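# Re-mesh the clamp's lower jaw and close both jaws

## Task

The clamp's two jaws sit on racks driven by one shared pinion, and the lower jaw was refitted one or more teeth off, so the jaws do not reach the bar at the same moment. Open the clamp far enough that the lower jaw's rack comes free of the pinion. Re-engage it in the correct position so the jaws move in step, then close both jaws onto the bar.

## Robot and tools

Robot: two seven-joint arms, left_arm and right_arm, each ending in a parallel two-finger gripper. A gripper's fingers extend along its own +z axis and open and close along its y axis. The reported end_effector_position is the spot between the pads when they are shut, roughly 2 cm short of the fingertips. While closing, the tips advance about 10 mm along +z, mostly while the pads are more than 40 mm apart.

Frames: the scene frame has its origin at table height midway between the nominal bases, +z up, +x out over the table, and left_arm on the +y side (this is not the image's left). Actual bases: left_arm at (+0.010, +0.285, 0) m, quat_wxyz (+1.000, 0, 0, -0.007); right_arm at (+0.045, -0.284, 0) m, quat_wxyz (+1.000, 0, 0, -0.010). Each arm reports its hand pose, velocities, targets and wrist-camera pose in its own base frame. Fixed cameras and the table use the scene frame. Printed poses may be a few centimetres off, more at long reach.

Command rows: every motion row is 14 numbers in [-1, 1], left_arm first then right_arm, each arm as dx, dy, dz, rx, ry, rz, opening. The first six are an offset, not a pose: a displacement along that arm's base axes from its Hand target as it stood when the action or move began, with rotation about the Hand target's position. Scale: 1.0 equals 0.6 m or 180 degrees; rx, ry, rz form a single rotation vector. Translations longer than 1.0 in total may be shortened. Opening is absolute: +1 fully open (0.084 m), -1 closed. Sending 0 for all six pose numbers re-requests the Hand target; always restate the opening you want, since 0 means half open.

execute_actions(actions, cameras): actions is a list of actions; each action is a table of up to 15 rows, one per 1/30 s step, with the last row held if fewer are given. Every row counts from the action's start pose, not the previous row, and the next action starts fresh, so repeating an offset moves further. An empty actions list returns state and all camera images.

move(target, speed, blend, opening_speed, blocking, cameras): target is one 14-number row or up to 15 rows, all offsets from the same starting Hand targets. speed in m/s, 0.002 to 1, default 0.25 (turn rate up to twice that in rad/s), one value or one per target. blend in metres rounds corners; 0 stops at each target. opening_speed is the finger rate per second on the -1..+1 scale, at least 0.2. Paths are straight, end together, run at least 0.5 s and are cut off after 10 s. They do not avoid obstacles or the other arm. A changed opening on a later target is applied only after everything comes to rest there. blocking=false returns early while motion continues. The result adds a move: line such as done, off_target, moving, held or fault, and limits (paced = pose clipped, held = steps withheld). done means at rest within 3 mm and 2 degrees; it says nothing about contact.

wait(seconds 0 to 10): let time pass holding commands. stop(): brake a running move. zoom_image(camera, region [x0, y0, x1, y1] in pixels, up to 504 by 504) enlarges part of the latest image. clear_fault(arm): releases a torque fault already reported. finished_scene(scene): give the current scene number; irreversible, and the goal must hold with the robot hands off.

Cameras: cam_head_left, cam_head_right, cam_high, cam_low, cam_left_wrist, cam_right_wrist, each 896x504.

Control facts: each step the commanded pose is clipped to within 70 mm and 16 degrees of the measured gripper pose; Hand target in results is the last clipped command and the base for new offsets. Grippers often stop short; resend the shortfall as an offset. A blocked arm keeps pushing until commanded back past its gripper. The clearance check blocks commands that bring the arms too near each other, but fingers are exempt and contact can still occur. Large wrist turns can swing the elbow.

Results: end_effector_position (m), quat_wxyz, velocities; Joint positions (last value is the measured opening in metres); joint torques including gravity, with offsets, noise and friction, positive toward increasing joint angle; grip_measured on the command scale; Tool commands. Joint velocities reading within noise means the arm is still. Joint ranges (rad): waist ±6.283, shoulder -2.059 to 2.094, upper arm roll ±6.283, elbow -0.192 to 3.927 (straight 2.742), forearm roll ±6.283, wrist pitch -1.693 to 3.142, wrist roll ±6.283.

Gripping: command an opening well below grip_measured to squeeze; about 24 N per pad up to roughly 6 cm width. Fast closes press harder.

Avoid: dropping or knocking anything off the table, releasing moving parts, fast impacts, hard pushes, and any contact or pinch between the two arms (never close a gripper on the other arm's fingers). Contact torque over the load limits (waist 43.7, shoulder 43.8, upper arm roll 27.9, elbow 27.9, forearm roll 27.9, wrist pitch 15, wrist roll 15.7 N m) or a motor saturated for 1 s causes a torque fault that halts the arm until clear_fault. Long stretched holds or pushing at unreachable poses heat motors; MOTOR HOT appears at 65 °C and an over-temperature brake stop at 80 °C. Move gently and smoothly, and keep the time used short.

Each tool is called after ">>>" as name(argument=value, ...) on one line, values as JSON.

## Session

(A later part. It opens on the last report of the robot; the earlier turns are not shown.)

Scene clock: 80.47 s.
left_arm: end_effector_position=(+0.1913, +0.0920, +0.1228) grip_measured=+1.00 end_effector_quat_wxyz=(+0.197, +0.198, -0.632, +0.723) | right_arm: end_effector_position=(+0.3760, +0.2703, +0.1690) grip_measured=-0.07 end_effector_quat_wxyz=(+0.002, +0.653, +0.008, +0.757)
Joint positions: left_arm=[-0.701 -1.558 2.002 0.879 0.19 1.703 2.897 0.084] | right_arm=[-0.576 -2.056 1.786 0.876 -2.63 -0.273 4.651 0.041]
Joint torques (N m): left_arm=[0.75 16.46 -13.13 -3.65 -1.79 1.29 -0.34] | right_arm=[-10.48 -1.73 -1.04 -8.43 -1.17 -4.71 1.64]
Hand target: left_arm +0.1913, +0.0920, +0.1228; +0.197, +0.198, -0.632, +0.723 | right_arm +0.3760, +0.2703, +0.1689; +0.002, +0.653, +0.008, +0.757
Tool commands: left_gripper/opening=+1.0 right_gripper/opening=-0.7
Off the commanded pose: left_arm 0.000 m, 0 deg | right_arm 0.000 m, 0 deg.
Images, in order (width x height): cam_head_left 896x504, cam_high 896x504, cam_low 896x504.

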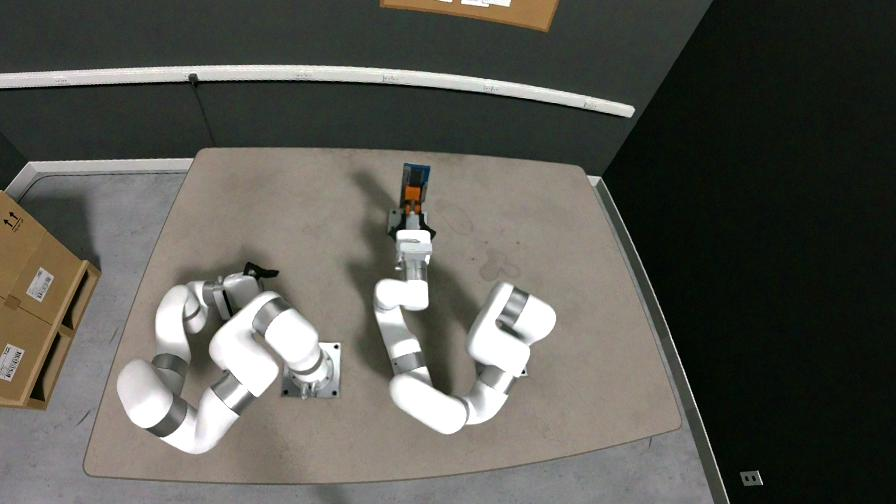

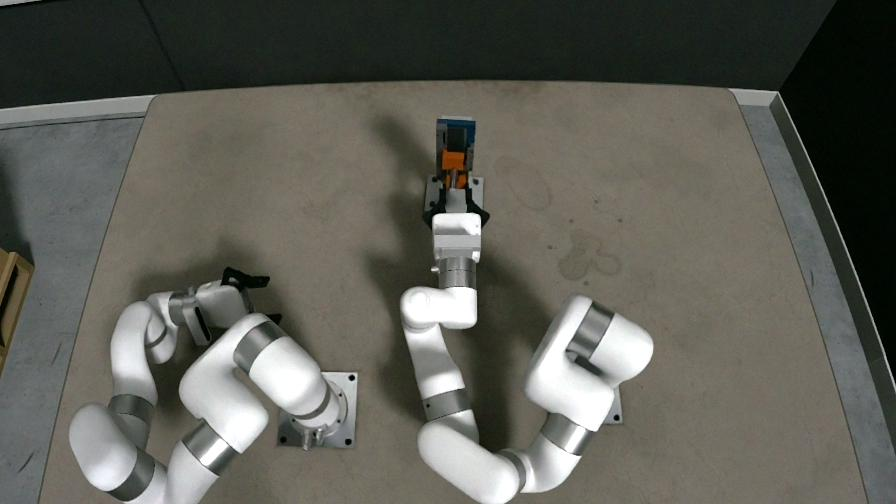

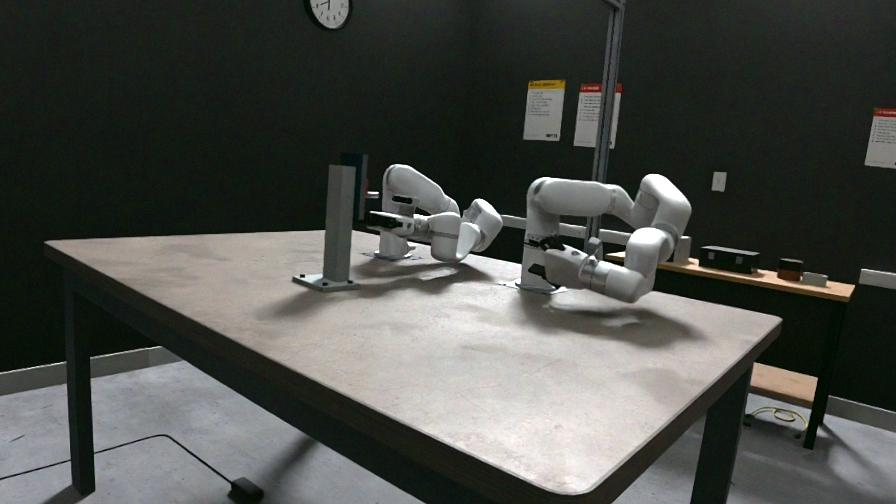

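>>> move(target=[0.231,-0.153,0.462,-0.0505,0.4643,0.52,1,0,0,0,0,0,0,-0.7], speed=0.3, cameras=["cam_left_wrist","cam_high","cam_low"])

Scene clock: 84.37 s.
left_arm: end_effector_position=(+0.2442, +0.0565, +0.2279) grip_measured=+1.00 end_effector_quat_wxyz=(+0.140, +0.561, -0.441, +0.686) | right_arm: end_effector_position=(+0.3760, +0.2703, +0.1690) grip_measured=-0.07 end_effector_quat_wxyz=(+0.002, +0.653, +0.008, +0.757)
Joint positions: left_arm=[-0.021 -1.273 1.586 0.217 -0.186 1.091 2.357 0.084] | right_arm=[-0.576 -2.056 1.786 0.876 -2.63 -0.273 4.651 0.041]
Joint torques (N m): left_arm=[-4.25 10.36 -7.11 4.06 0.89 3.17 0.61] | right_arm=[-9.39 -1.64 -1.02 -8.29 -0.73 -3.84 1.63]
Hand target: left_arm +0.2442, +0.0564, +0.2279; +0.140, +0.561, -0.441, +0.686 (not the last commanded pose) | right_arm +0.3760, +0.2703, +0.1690; +0.002, +0.653, +0.008, +0.757
Off the commanded pose: left_arm 0.200 m, 78 deg | right_arm 0.000 m, 0 deg.
move: held (left_arm; a check stopped the path); limits=held
pose unreachable (left arm): on one or more control steps of this call, first in action 0 (counted from 0), this arm could not follow its commanded pose, so it was not sent that pose on those steps. It may still have moved: this result reports where it is.
cause: moving toward the commanded pose would bring two parts of the arm too close to each other (joints 3 (upper arm roll) to 5 (forearm roll) lie between them).
Images, in order (width x height): cam_high 896x504, cam_low 896x504, cam_left_wrist 896x504.

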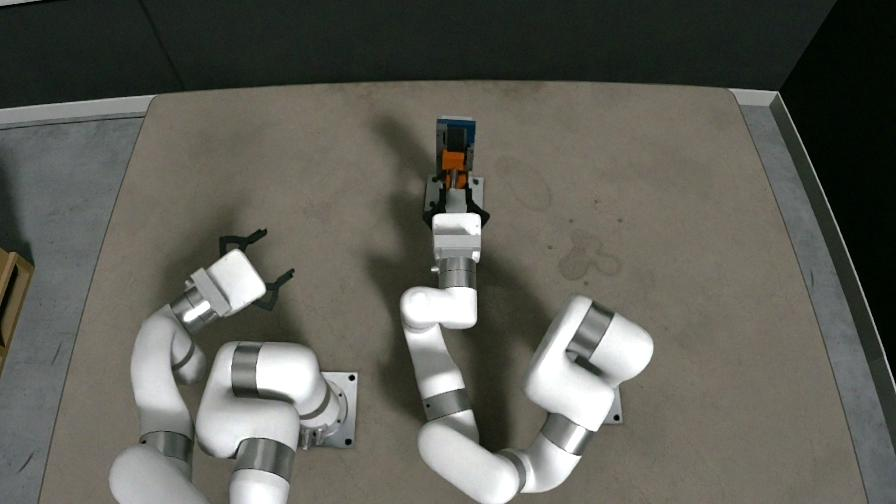

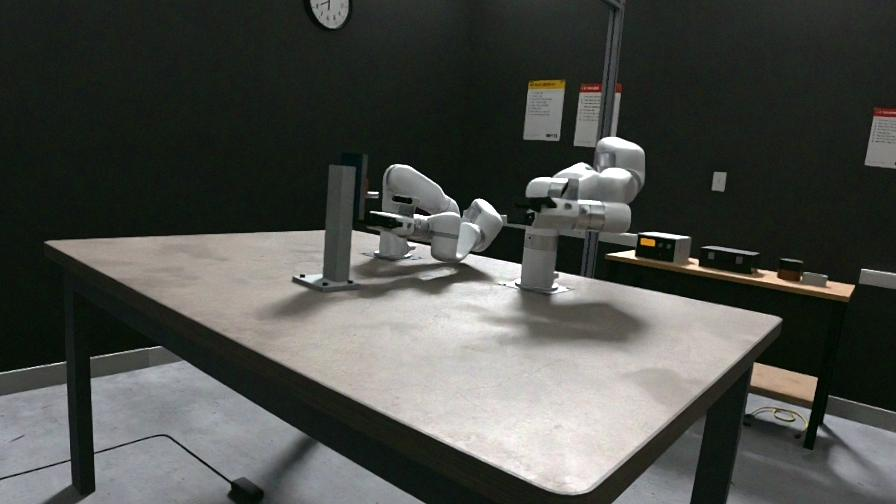

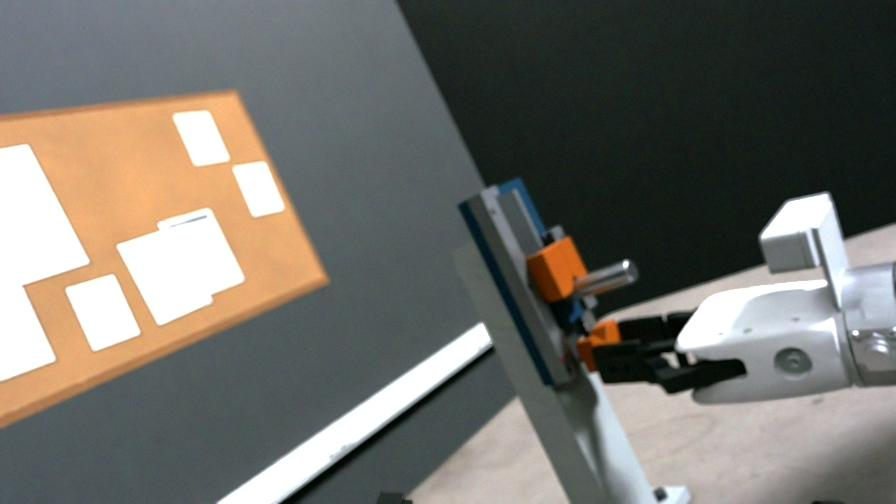

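>>> move(target=[0.26,-0.03,0.3,0,0,0,1,0,0,0,0,0,0,-0.7], speed=0.3, cameras=["cam_left_wrist","cam_high"])

Scene clock: 86.67 s.
left_arm: end_effector_position=(+0.4002, +0.0385, +0.4079) grip_measured=+1.00 end_effector_quat_wxyz=(+0.140, +0.561, -0.441, +0.686) | right_arm: end_effector_position=(+0.3760, +0.2703, +0.1690) grip_measured=-0.07 end_effector_quat_wxyz=(+0.002, +0.653, +0.008, +0.757)
Joint positions: left_arm=[-0.777 -1.319 1.077 0.52 -0.491 0.545 1.98 0.084] | right_arm=[-0.576 -2.056 1.786 0.876 -2.63 -0.273 4.651 0.041]
Joint torques (N m): left_arm=[-3.74 14.75 -10.28 12.31 -1.52 -2.63 -0.9] | right_arm=[-8.59 -1.62 -1.1 -8.66 -0.64 -3.15 1.56]
Hand target: left_arm +0.4002, +0.0384, +0.4079; +0.140, +0.561, -0.441, +0.686 | right_arm +0.3760, +0.2703, +0.1690; +0.002, +0.653, +0.008, +0.757
Off the commanded pose: left_arm 0.000 m, 0 deg | right_arm 0.000 m, 0 deg.
move: done
Images, in order (width x height): cam_high 896x504, cam_left_wrist 896x504.

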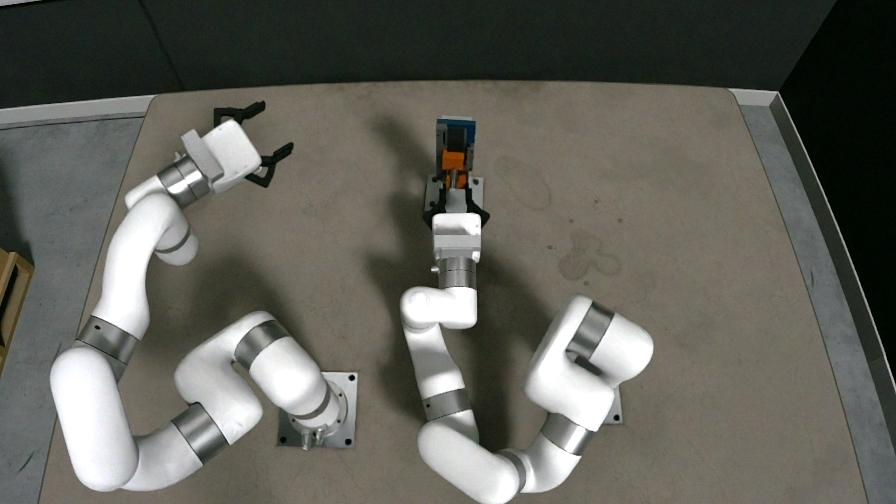

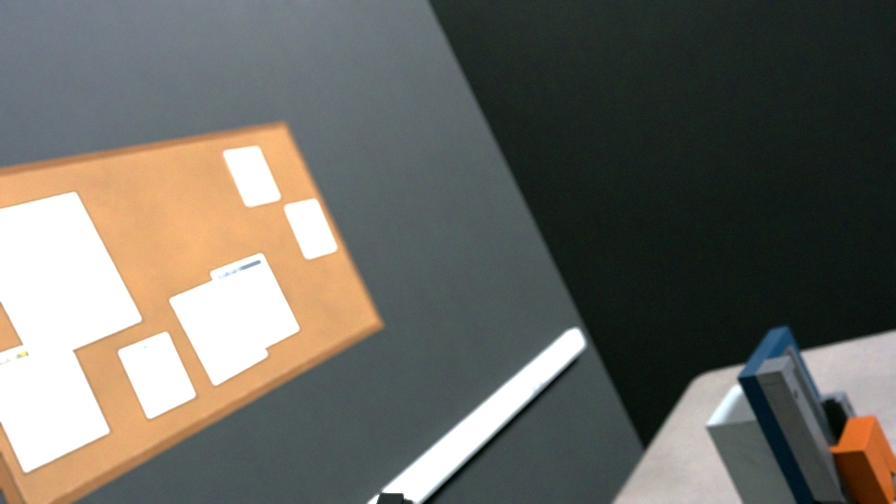

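>>> move(target=[-0.0667,-0.147,0.02,-0.0293,0.2884,0.3214,1,0,0,0,0,0,0,-0.7], speed=0.35, cameras=["cam_left_wrist","cam_high"])

Scene clock: 89.93 s.
left_arm: end_effector_position=(+0.3602, -0.0497, +0.4199) grip_measured=+1.00 end_effector_quat_wxyz=(-0.002, +0.924, +0.007, +0.383) | right_arm: end_effector_position=(+0.3760, +0.2703, +0.1690) grip_measured=-0.07 end_effector_quat_wxyz=(+0.002, +0.653, +0.008, +0.757)
Joint positions: left_arm=[0.356 -1.048 -0.358 0.599 -0.445 0.84 0.192 0.084] | right_arm=[-0.576 -2.056 1.786 0.876 -2.63 -0.273 4.651 0.041]
Joint torques (N m): left_arm=[4.42 8.31 3.16 20.25 1.95 -1.48 -0.99] | right_arm=[-7.68 -1.6 -1.12 -8.46 -0.37 -2.36 1.68]
Hand target: left_arm +0.3602, -0.0498, +0.4199; -0.002, +0.924, +0.007, +0.383 | right_arm +0.3760, +0.2703, +0.1690; +0.002, +0.653, +0.008, +0.757
Off the commanded pose: left_arm 0.000 m, 0 deg | right_arm 0.000 m, 0 deg.
move: done
Images, in order (width x height): cam_high 896x504, cam_left_wrist 896x504.

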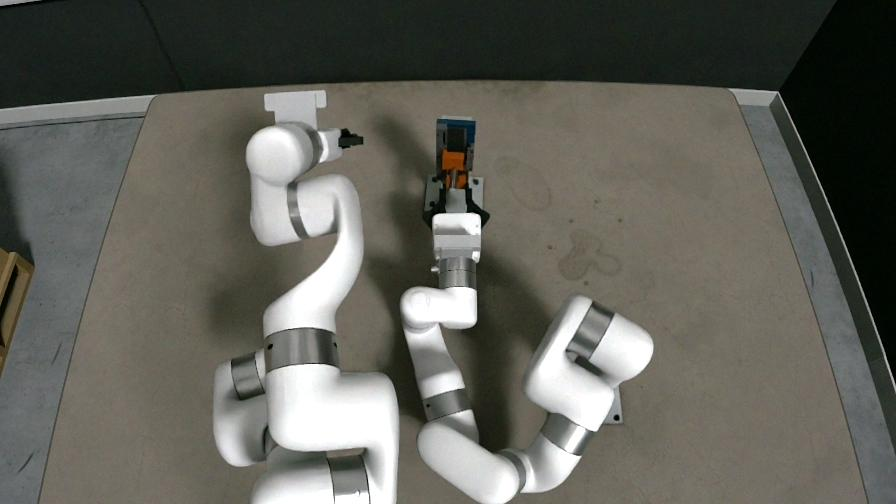

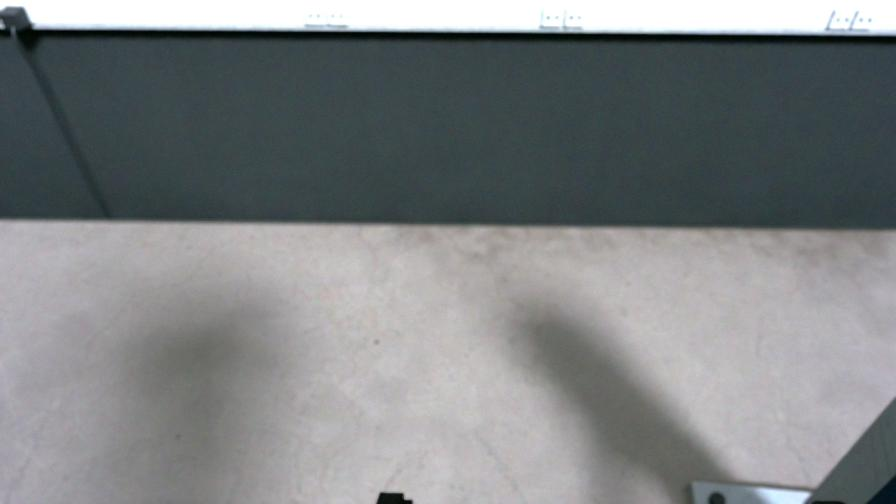

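>>> move(target=[-0.05,-0.408,-0.03,0,0,0,1,0,0,0,0,0,0,-0.7], speed=0.3, cameras=["cam_left_wrist","cam_high","cam_low"])

Scene clock: 91.67 s.
left_arm: end_effector_position=(+0.3302, -0.2945, +0.4019) grip_measured=+1.00 end_effector_quat_wxyz=(-0.002, +0.924, +0.007, +0.383) | right_arm: end_effector_position=(+0.3760, +0.2703, +0.1690) grip_measured=-0.07 end_effector_quat_wxyz=(+0.002, +0.653, +0.008, +0.757)
Joint positions: left_arm=[0.395 -1.067 -0.911 0.884 -0.523 0.93 -0.352 0.084] | right_arm=[-0.576 -2.056 1.786 0.876 -2.63 -0.273 4.651 0.041]
Joint torques (N m): left_arm=[4.33 14.44 10.66 15.17 2.23 -1.5 -0.97] | right_arm=[-7.65 -1.3 -1.09 -8.58 -0.37 -2.34 1.76]
Hand target: left_arm +0.3302, -0.2946, +0.4019; -0.002, +0.924, +0.007, +0.383 | right_arm +0.3760, +0.2703, +0.1690; +0.002, +0.653, +0.008, +0.757
Off the commanded pose: left_arm 0.000 m, 0 deg | right_arm 0.000 m, 0 deg.
move: done
Images, in order (width x height): cam_high 896x504, cam_low 896x504, cam_left_wrist 896x504.

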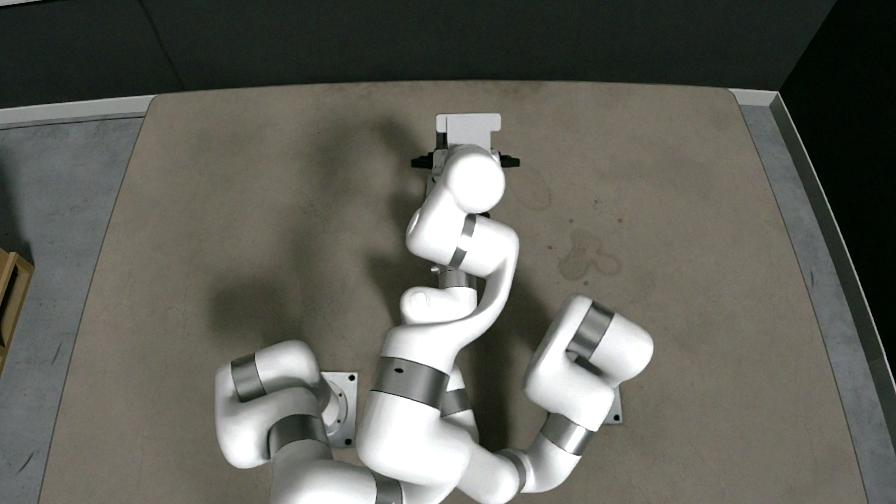

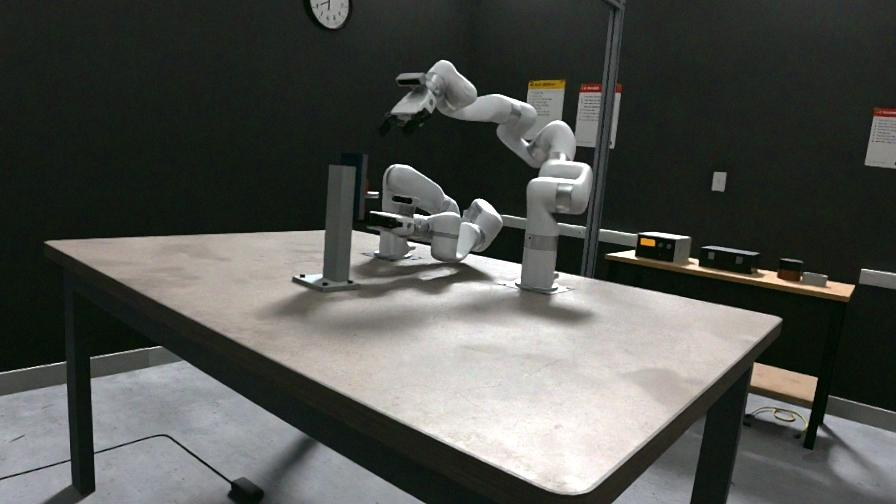

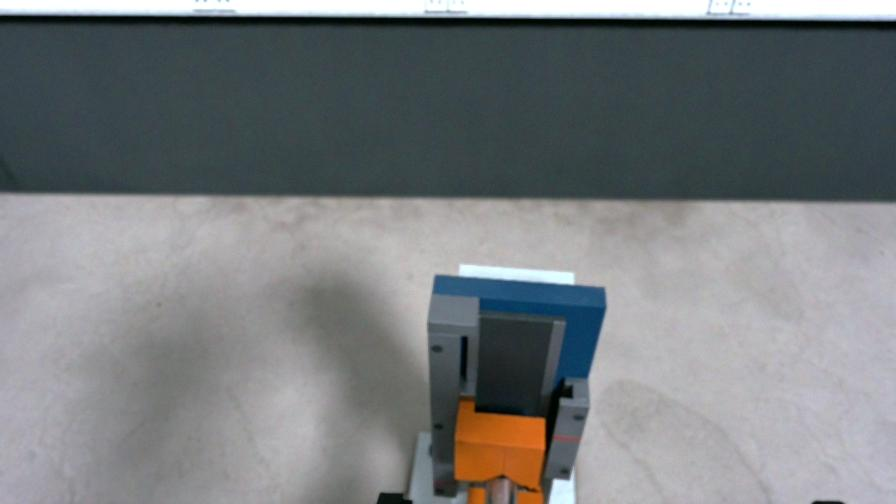

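>>> move(target=[0.108,0.011,-0.153,0,0.083,0,1,0,0,0,0,0,0,-0.7], speed=0.15, cameras=["cam_left_wrist","cam_right_wrist","cam_low"])

Scene clock: 96.00 s.
left_arm: end_effector_position=(+0.3950, -0.2880, +0.3101) grip_measured=+1.00 end_effector_quat_wxyz=(-0.003, +0.966, +0.006, +0.259) | right_arm: end_effector_position=(+0.3760, +0.2703, +0.1690) grip_measured=-0.07 end_effector_quat_wxyz=(+0.002, +0.653, +0.008, +0.757)
Joint positions: left_arm=[0.624 -0.764 -1.124 0.945 -0.536 0.882 -0.293 0.084] | right_arm=[-0.576 -2.056 1.786 0.876 -2.63 -0.273 4.651 0.041]
Joint torques (N m): left_arm=[4.17 11.84 9.66 17.39 1.91 -5.72 -0.28] | right_arm=[-6.73 -1.07 -1 -8.57 -0.29 -2.58 1.64]
Hand target: left_arm +0.3950, -0.2880, +0.3101; -0.003, +0.966, +0.006, +0.259 | right_arm +0.3760, +0.2703, +0.1690; +0.002, +0.653, +0.008, +0.757
Off the commanded pose: left_arm 0.000 m, 0 deg | right_arm 0.000 m, 0 deg.
move: done
Images, in order (width x height): cam_low 896x504, cam_left_wrist 896x504, cam_right_wrist 896x504.

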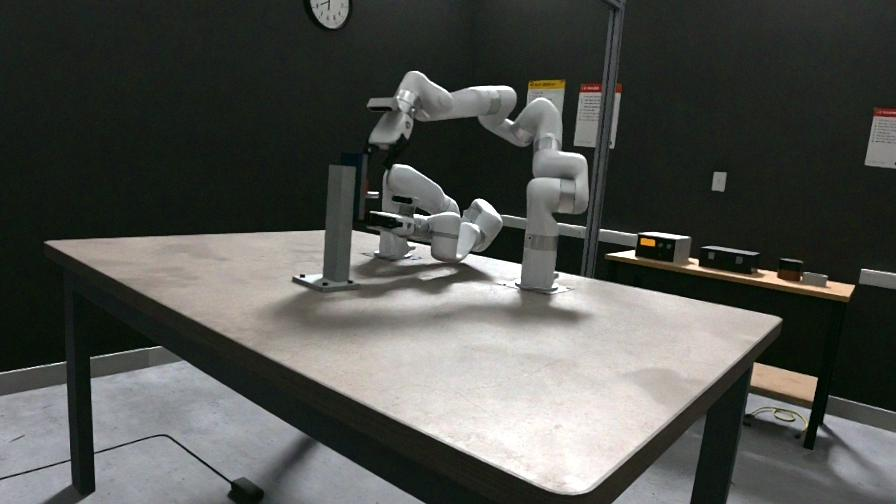

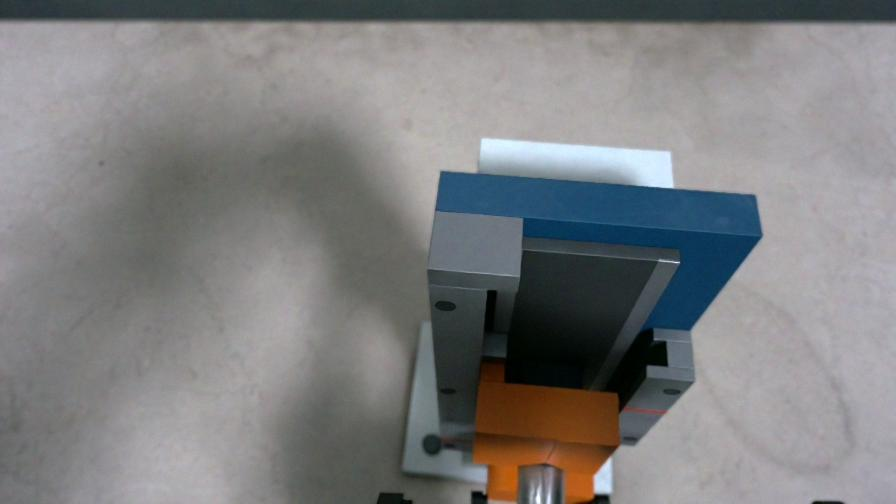

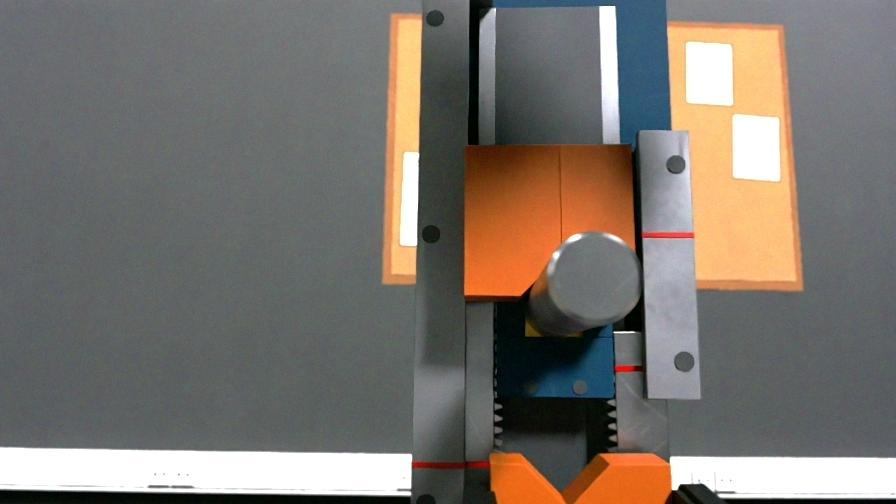

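>>> move(target=[[0,0.0108,0,0,0,-0.034,1,0,0,0,0,0,0,-0.7],[0.0583,0.0108,-0.1,0,0,-0.034,1,0,0,0,0,0,0,-0.7]], speed=0.08, blend=[0.01,0], cameras=["cam_left_wrist","cam_right_wrist","cam_low"])

>>> zoom_image(camera="cam_left_wrist", region=[360, 200, 860, 504])

Scene clock: 103.47 s.
left_arm: end_effector_position=(+0.4299, -0.2815, +0.2501) grip_measured=+1.00 end_effector_quat_wxyz=(+0.011, +0.965, -0.045, +0.259) | right_arm: end_effector_position=(+0.3760, +0.2703, +0.1690) grip_measured=-0.07 end_effector_quat_wxyz=(+0.002, +0.653, +0.008, +0.757)
Joint positions: left_arm=[0.738 -0.611 -1.291 0.862 -0.561 0.625 -0.155 0.084] | right_arm=[-0.576 -2.056 1.786 0.876 -2.63 -0.273 4.651 0.041]
Joint torques (N m): left_arm=[4.86 10.87 8.02 17.9 1.92 -5.99 -0.66] | right_arm=[-5.31 -0.9 -1.24 -8.41 -0.32 -2.43 1.77]
Hand target: left_arm +0.4300, -0.2815, +0.2501; +0.011, +0.965, -0.045, +0.259 | right_arm +0.3760, +0.2703, +0.1690; +0.002, +0.653, +0.008, +0.757
Off the commanded pose: left_arm 0.000 m, 0 deg | right_arm 0.000 m, 0 deg.
move: done
Images, in order (width x height): cam_low 896x504, cam_left_wrist 896x504, cam_right_wrist 896x504.

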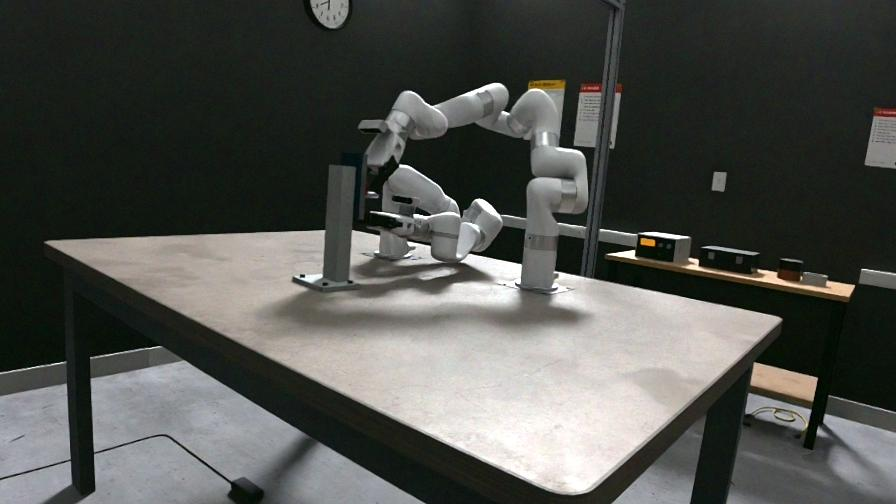

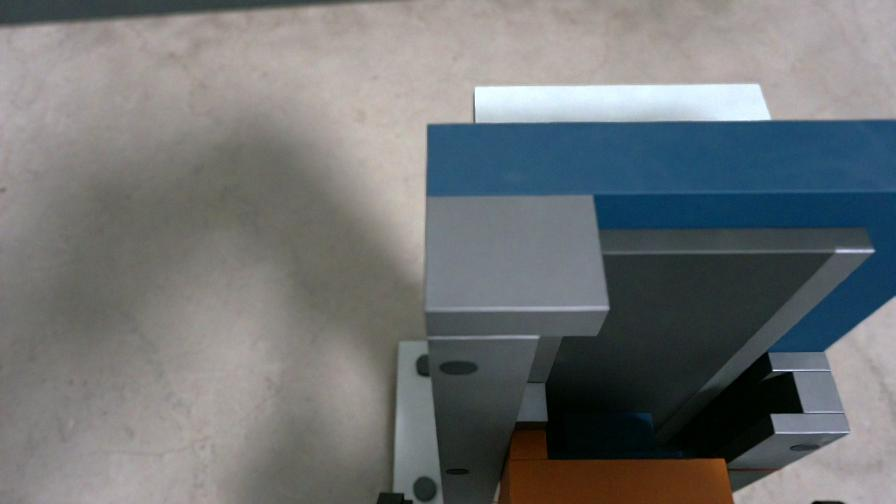

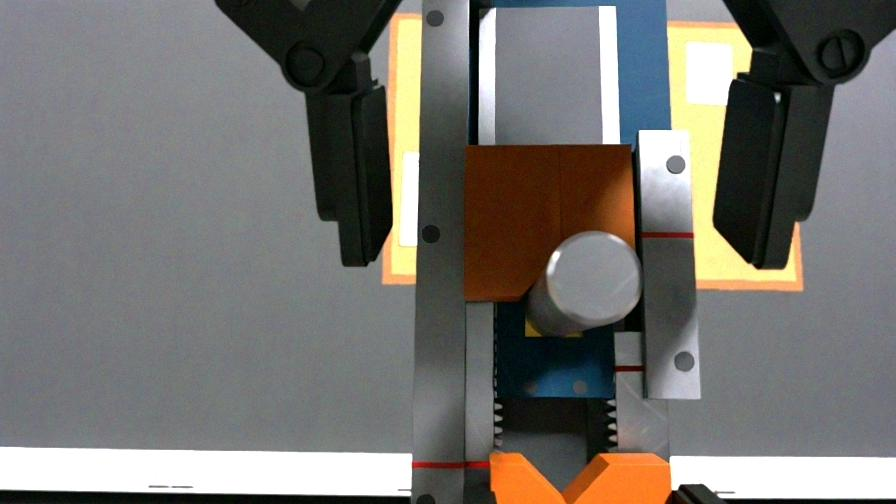

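Scaled by 1.008 from the camera's 896x504 image, which has a finer 1280x720 frame.

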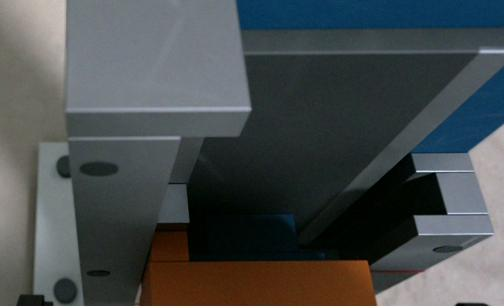

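>>> move(target=[[0,0,0.0067,0,0,0,1,0,0,0,0,0,0,-0.7],[0,0,0.0067,0,0,0,-0.6,0,0,0,0,0,0,-0.7]], speed=0.08, opening_speed=1.2, cameras=["cam_right_wrist","cam_left_wrist"])

>>> zoom_image(camera="cam_right_wrist", region=[380, 100, 740, 504])

Scene clock: 106.50 s.
left_arm: end_effector_position=(+0.4299, -0.2814, +0.2541) grip_measured=-0.05 end_effector_quat_wxyz=(+0.011, +0.965, -0.045, +0.259) | right_arm: end_effector_position=(+0.3760, +0.2703, +0.1690) grip_measured=-0.07 end_effector_quat_wxyz=(+0.002, +0.653, +0.008, +0.757)
Joint positions: left_arm=[0.733 -0.613 -1.28 0.869 -0.558 0.637 -0.156 0.042] | right_arm=[-0.576 -2.056 1.786 0.876 -2.63 -0.273 4.651 0.041]
Joint torques (N m): left_arm=[-5.07 10.14 -1.1 23.16 -3.16 -6.71 0.01] | right_arm=[-4.32 -1.07 -1.01 -8.71 -0.52 -2.37 1.57]
Hand target: left_arm +0.4300, -0.2815, +0.2542; +0.011, +0.965, -0.045, +0.259 | right_arm +0.3760, +0.2703, +0.1690; +0.002, +0.653, +0.008, +0.757
Off the commanded pose: left_arm 0.000 m, 0 deg | right_arm 0.000 m, 0 deg.
move: done
Images, in order (width x height): cam_left_wrist 896x504, cam_right_wrist 896x504.

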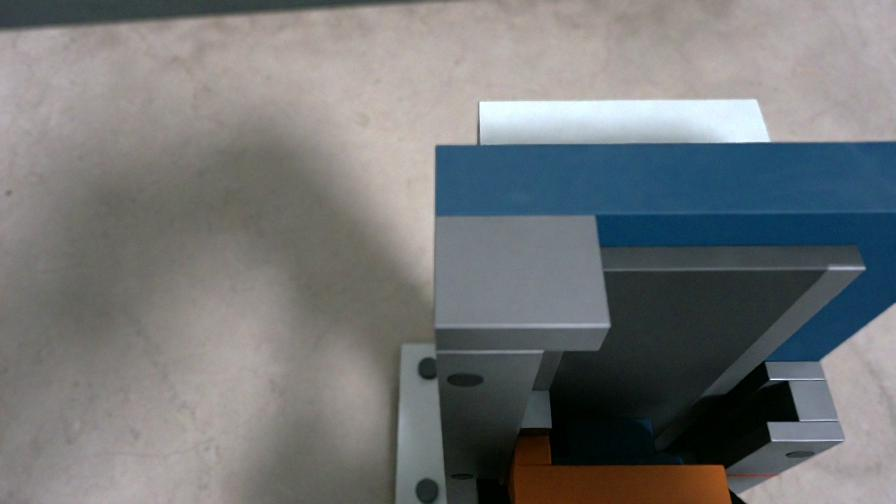

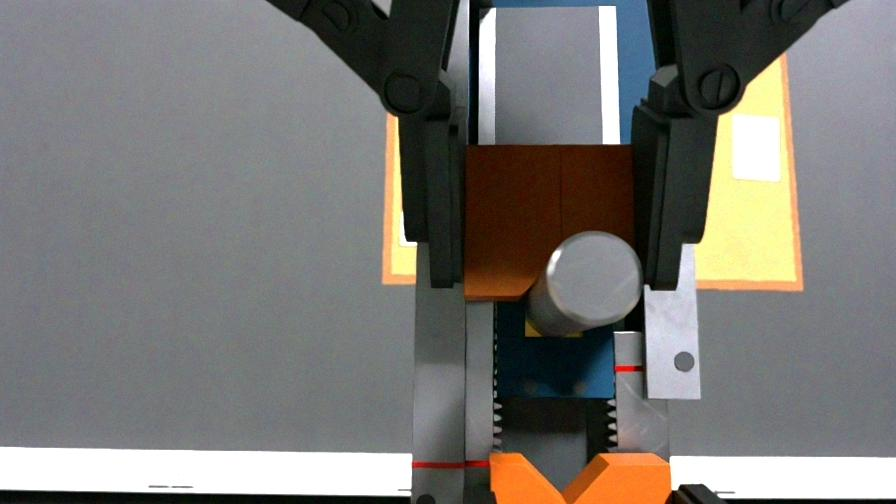

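Scaled by 1.248 from the camera's 896x504 image, which has a finer 1280x720 frame.

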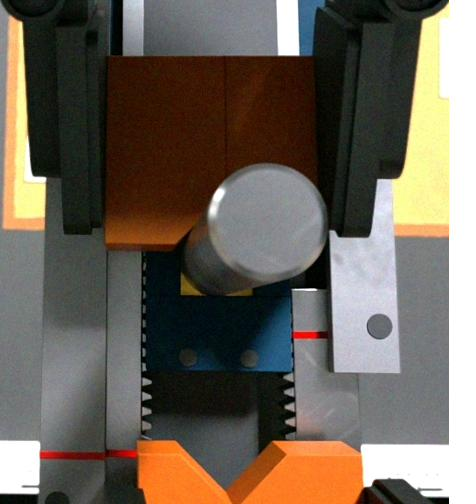

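>>> move(target=[0,0,0.0633,0,0,0,-0.7,0,0,0,0,0,0,-0.7], speed=0.05, cameras=["cam_right_wrist","cam_left_wrist"])

>>> zoom_image(camera="cam_right_wrist", region=[380, 100, 740, 504])

Scene clock: 112.87 s.
left_arm: end_effector_position=(+0.4300, -0.2815, +0.2921) grip_measured=-0.05 end_effector_quat_wxyz=(+0.011, +0.965, -0.045, +0.259) | right_arm: end_effector_position=(+0.3760, +0.2703, +0.1690) grip_measured=-0.07 end_effector_quat_wxyz=(+0.002, +0.653, +0.008, +0.757)
Joint positions: left_arm=[0.702 -0.632 -1.194 0.939 -0.529 0.745 -0.156 0.042] | right_arm=[-0.576 -2.056 1.786 0.876 -2.63 -0.273 4.651 0.041]
Joint torques (N m): left_arm=[-12.9 -2.96 6.87 28.06 0.45 -3.84 -0.44] | right_arm=[-3.76 -0.43 -0.95 -8.59 -0.5 -2.48 1.6]
Hand target: left_arm +0.4300, -0.2815, +0.2921; +0.011, +0.965, -0.045, +0.259 | right_arm +0.3760, +0.2703, +0.1690; +0.002, +0.653, +0.008, +0.757
Off the commanded pose: left_arm 0.000 m, 0 deg | right_arm 0.000 m, 0 deg.
move: done
Images, in order (width x height): cam_left_wrist 896x504, cam_right_wrist 896x504.

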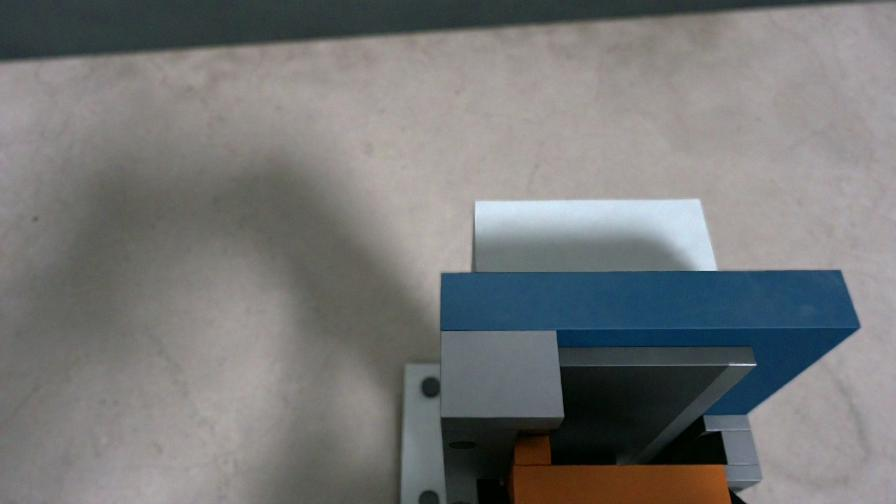

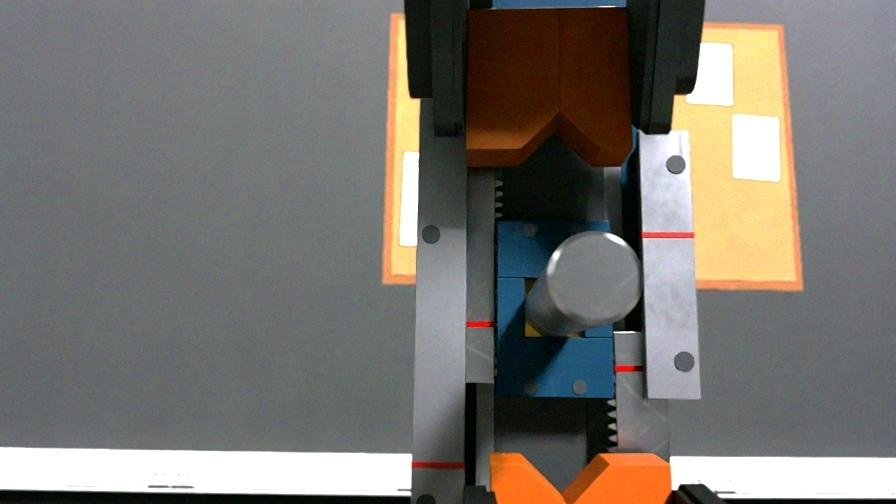

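Scaled by 1.248 from the camera's 896x504 image, which has a finer 1280x720 frame.

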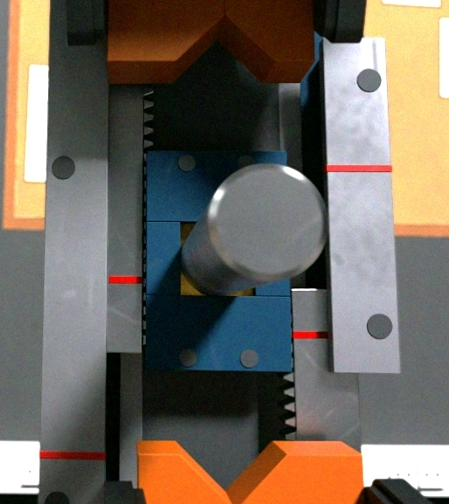

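>>> move(target=[[0,0,-0.00167,0,0,0,-0.7,0,0,0,0,0,0,-0.7],[0,0,-0.0083,0,0,0,-0.7,0,0,0.0067,0,0,0,-0.7]], speed=0.015, cameras=["cam_right_wrist"])

>>> zoom_image(camera="cam_right_wrist", region=[380, 100, 740, 504])

Scene clock: 115.03 s.
left_arm: end_effector_position=(+0.4300, -0.2815, +0.2872) grip_measured=-0.05 end_effector_quat_wxyz=(+0.011, +0.965, -0.045, +0.259) | right_arm: end_effector_position=(+0.3760, +0.2704, +0.1730) grip_measured=-0.07 end_effector_quat_wxyz=(+0.002, +0.653, +0.008, +0.757)
Joint positions: left_arm=[0.705 -0.63 -1.204 0.929 -0.533 0.731 -0.156 0.042] | right_arm=[-0.579 -2.045 1.778 0.87 -2.638 -0.267 4.646 0.041]
Joint torques (N m): left_arm=[-3.92 9.82 2.03 21.81 -3.55 -7.25 0.45] | right_arm=[-13.93 10.11 -12.89 -21.86 -4.49 -0.25 -2.21]
Hand target: left_arm +0.4300, -0.2815, +0.2872; +0.011, +0.965, -0.045, +0.259 | right_arm +0.3760, +0.2703, +0.1730; +0.002, +0.653, +0.008, +0.757
Off the commanded pose: left_arm 0.000 m, 0 deg | right_arm 0.000 m, 0 deg.
move: done
Images, in order (width x height): cam_right_wrist 896x504.

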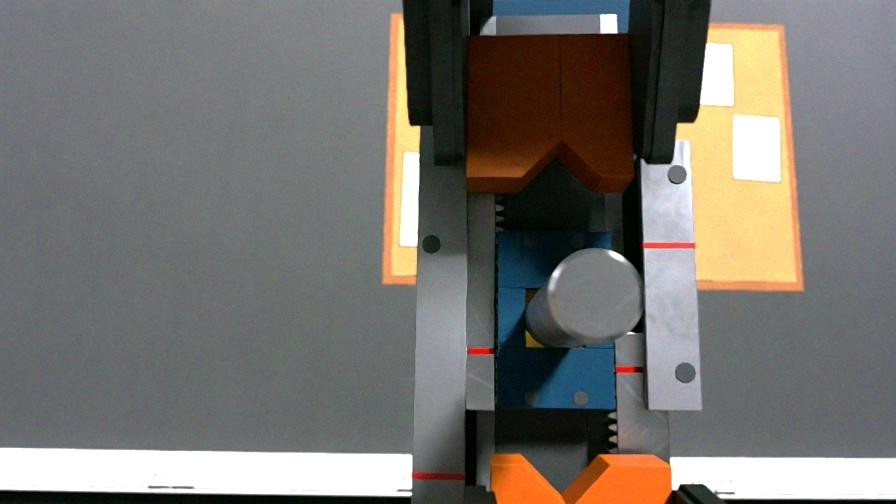

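Scaled by 1.248 from the camera's 896x504 image, which has a finer 1280x720 frame.

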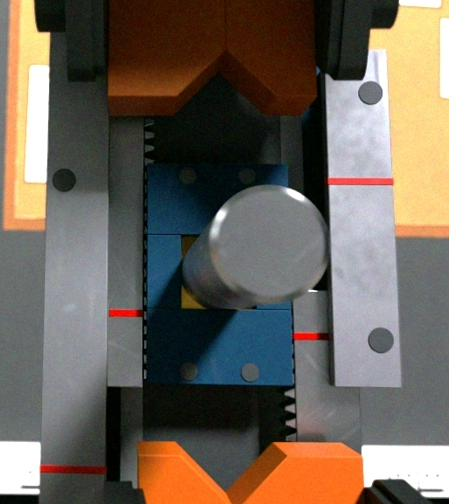

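>>> move(target=[0,0,-0.006,0,0,0,-0.7,0,0,0.0067,0,0,0,-0.7], speed=0.015, cameras=["cam_right_wrist"])

>>> zoom_image(camera="cam_right_wrist", region=[380, 100, 740, 504])

Scene clock: 116.93 s.
left_arm: end_effector_position=(+0.4300, -0.2815, +0.2836) grip_measured=-0.05 end_effector_quat_wxyz=(+0.011, +0.965, -0.045, +0.259) | right_arm: end_effector_position=(+0.3760, +0.2703, +0.1770) grip_measured=-0.07 end_effector_quat_wxyz=(+0.002, +0.653, +0.008, +0.757)
Joint positions: left_arm=[0.707 -0.629 -1.211 0.922 -0.535 0.721 -0.156 0.042] | right_arm=[-0.582 -2.035 1.77 0.865 -2.645 -0.26 4.64 0.041]
Joint torques (N m): left_arm=[-4.31 10.26 1.19 20.71 -3.55 -6.8 0.83] | right_arm=[-15.36 10.68 -11.67 -22.65 -4.44 -0.77 -2.39]
Hand target: left_arm +0.4300, -0.2815, +0.2836; +0.011, +0.965, -0.045, +0.259 | right_arm +0.3760, +0.2703, +0.1770; +0.002, +0.653, +0.008, +0.757
Off the commanded pose: left_arm 0.000 m, 0 deg | right_arm 0.000 m, 0 deg.
move: done
Images, in order (width x height): cam_right_wrist 896x504.

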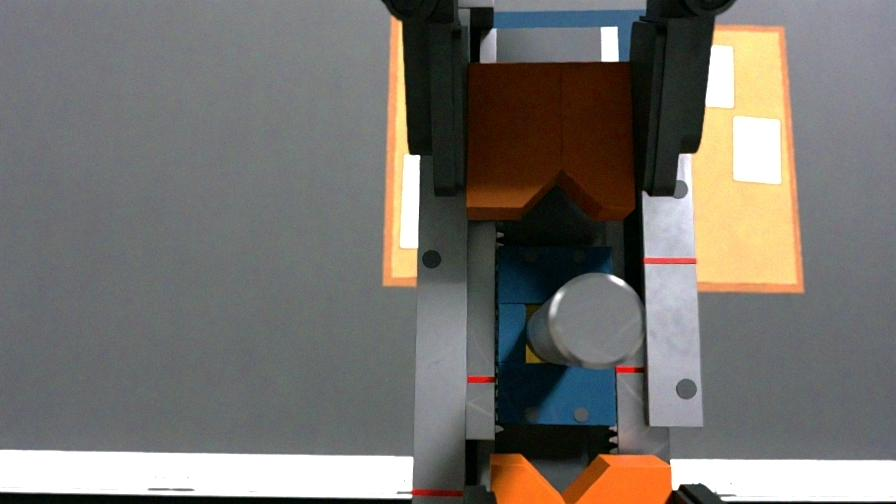

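Scaled by 1.248 from the camera's 896x504 image, which has a finer 1280x720 frame.

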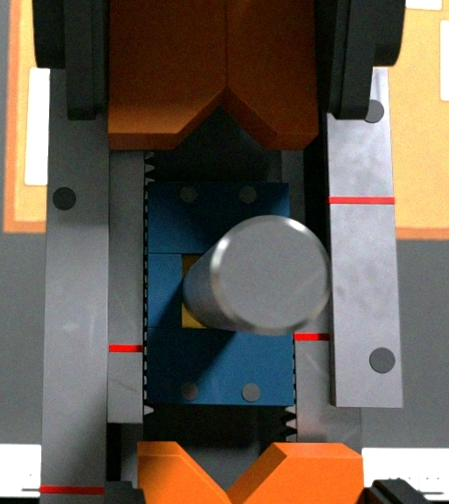

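>>> move(target=[0,0,-0.045,0,0,0,-0.7,0,0,0.045,0,0,0,-0.7], speed=0.03, cameras=["cam_right_wrist","cam_low"])

>>> zoom_image(camera="cam_right_wrist", region=[380, 200, 740, 504])

Scene clock: 120.10 s.
left_arm: end_effector_position=(+0.4300, -0.2815, +0.2566) grip_measured=-0.05 end_effector_quat_wxyz=(+0.011, +0.965, -0.045, +0.259) | right_arm: end_effector_position=(+0.3760, +0.2703, +0.2040) grip_measured=-0.07 end_effector_quat_wxyz=(+0.002, +0.653, +0.008, +0.757)
Joint positions: left_arm=[0.73 -0.614 -1.274 0.873 -0.555 0.643 -0.156 0.042] | right_arm=[-0.601 -1.966 1.713 0.831 -2.695 -0.221 4.603 0.041]
Joint torques (N m): left_arm=[-4.4 11.65 0.13 20.43 -3.65 -6.54 0.74] | right_arm=[-18.1 11.86 -9.63 -23.03 -3.69 -2.13 -2.49]
Hand target: left_arm +0.4300, -0.2815, +0.2566; +0.011, +0.965, -0.045, +0.259 | right_arm +0.3760, +0.2703, +0.2040; +0.002, +0.653, +0.008, +0.757
Off the commanded pose: left_arm 0.000 m, 0 deg | right_arm 0.000 m, 0 deg.
move: done
Images, in order (width x height): cam_low 896x504, cam_right_wrist 896x504.

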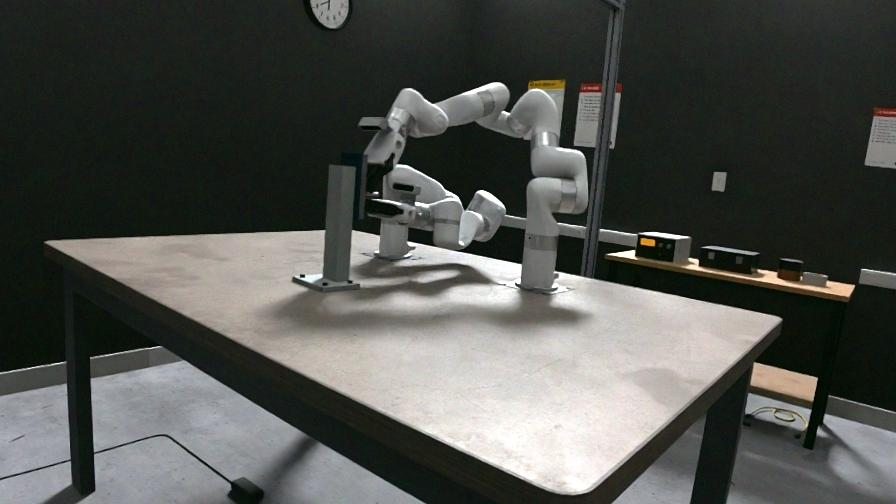

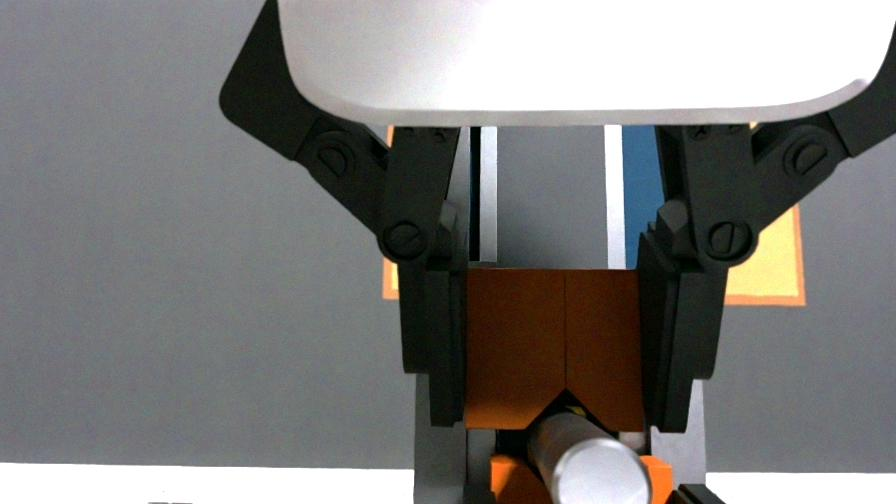

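Scaled by 1.400 from the camera's 896x504 image, which has a finer 1280x720 frame.

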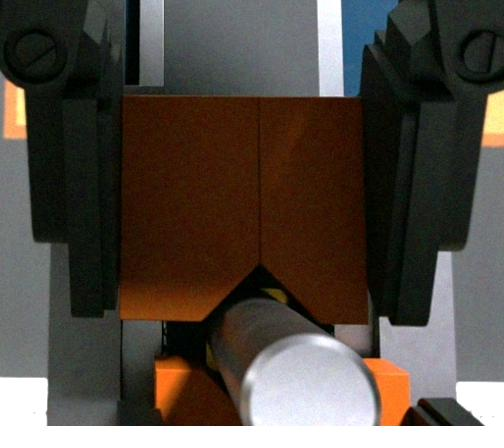

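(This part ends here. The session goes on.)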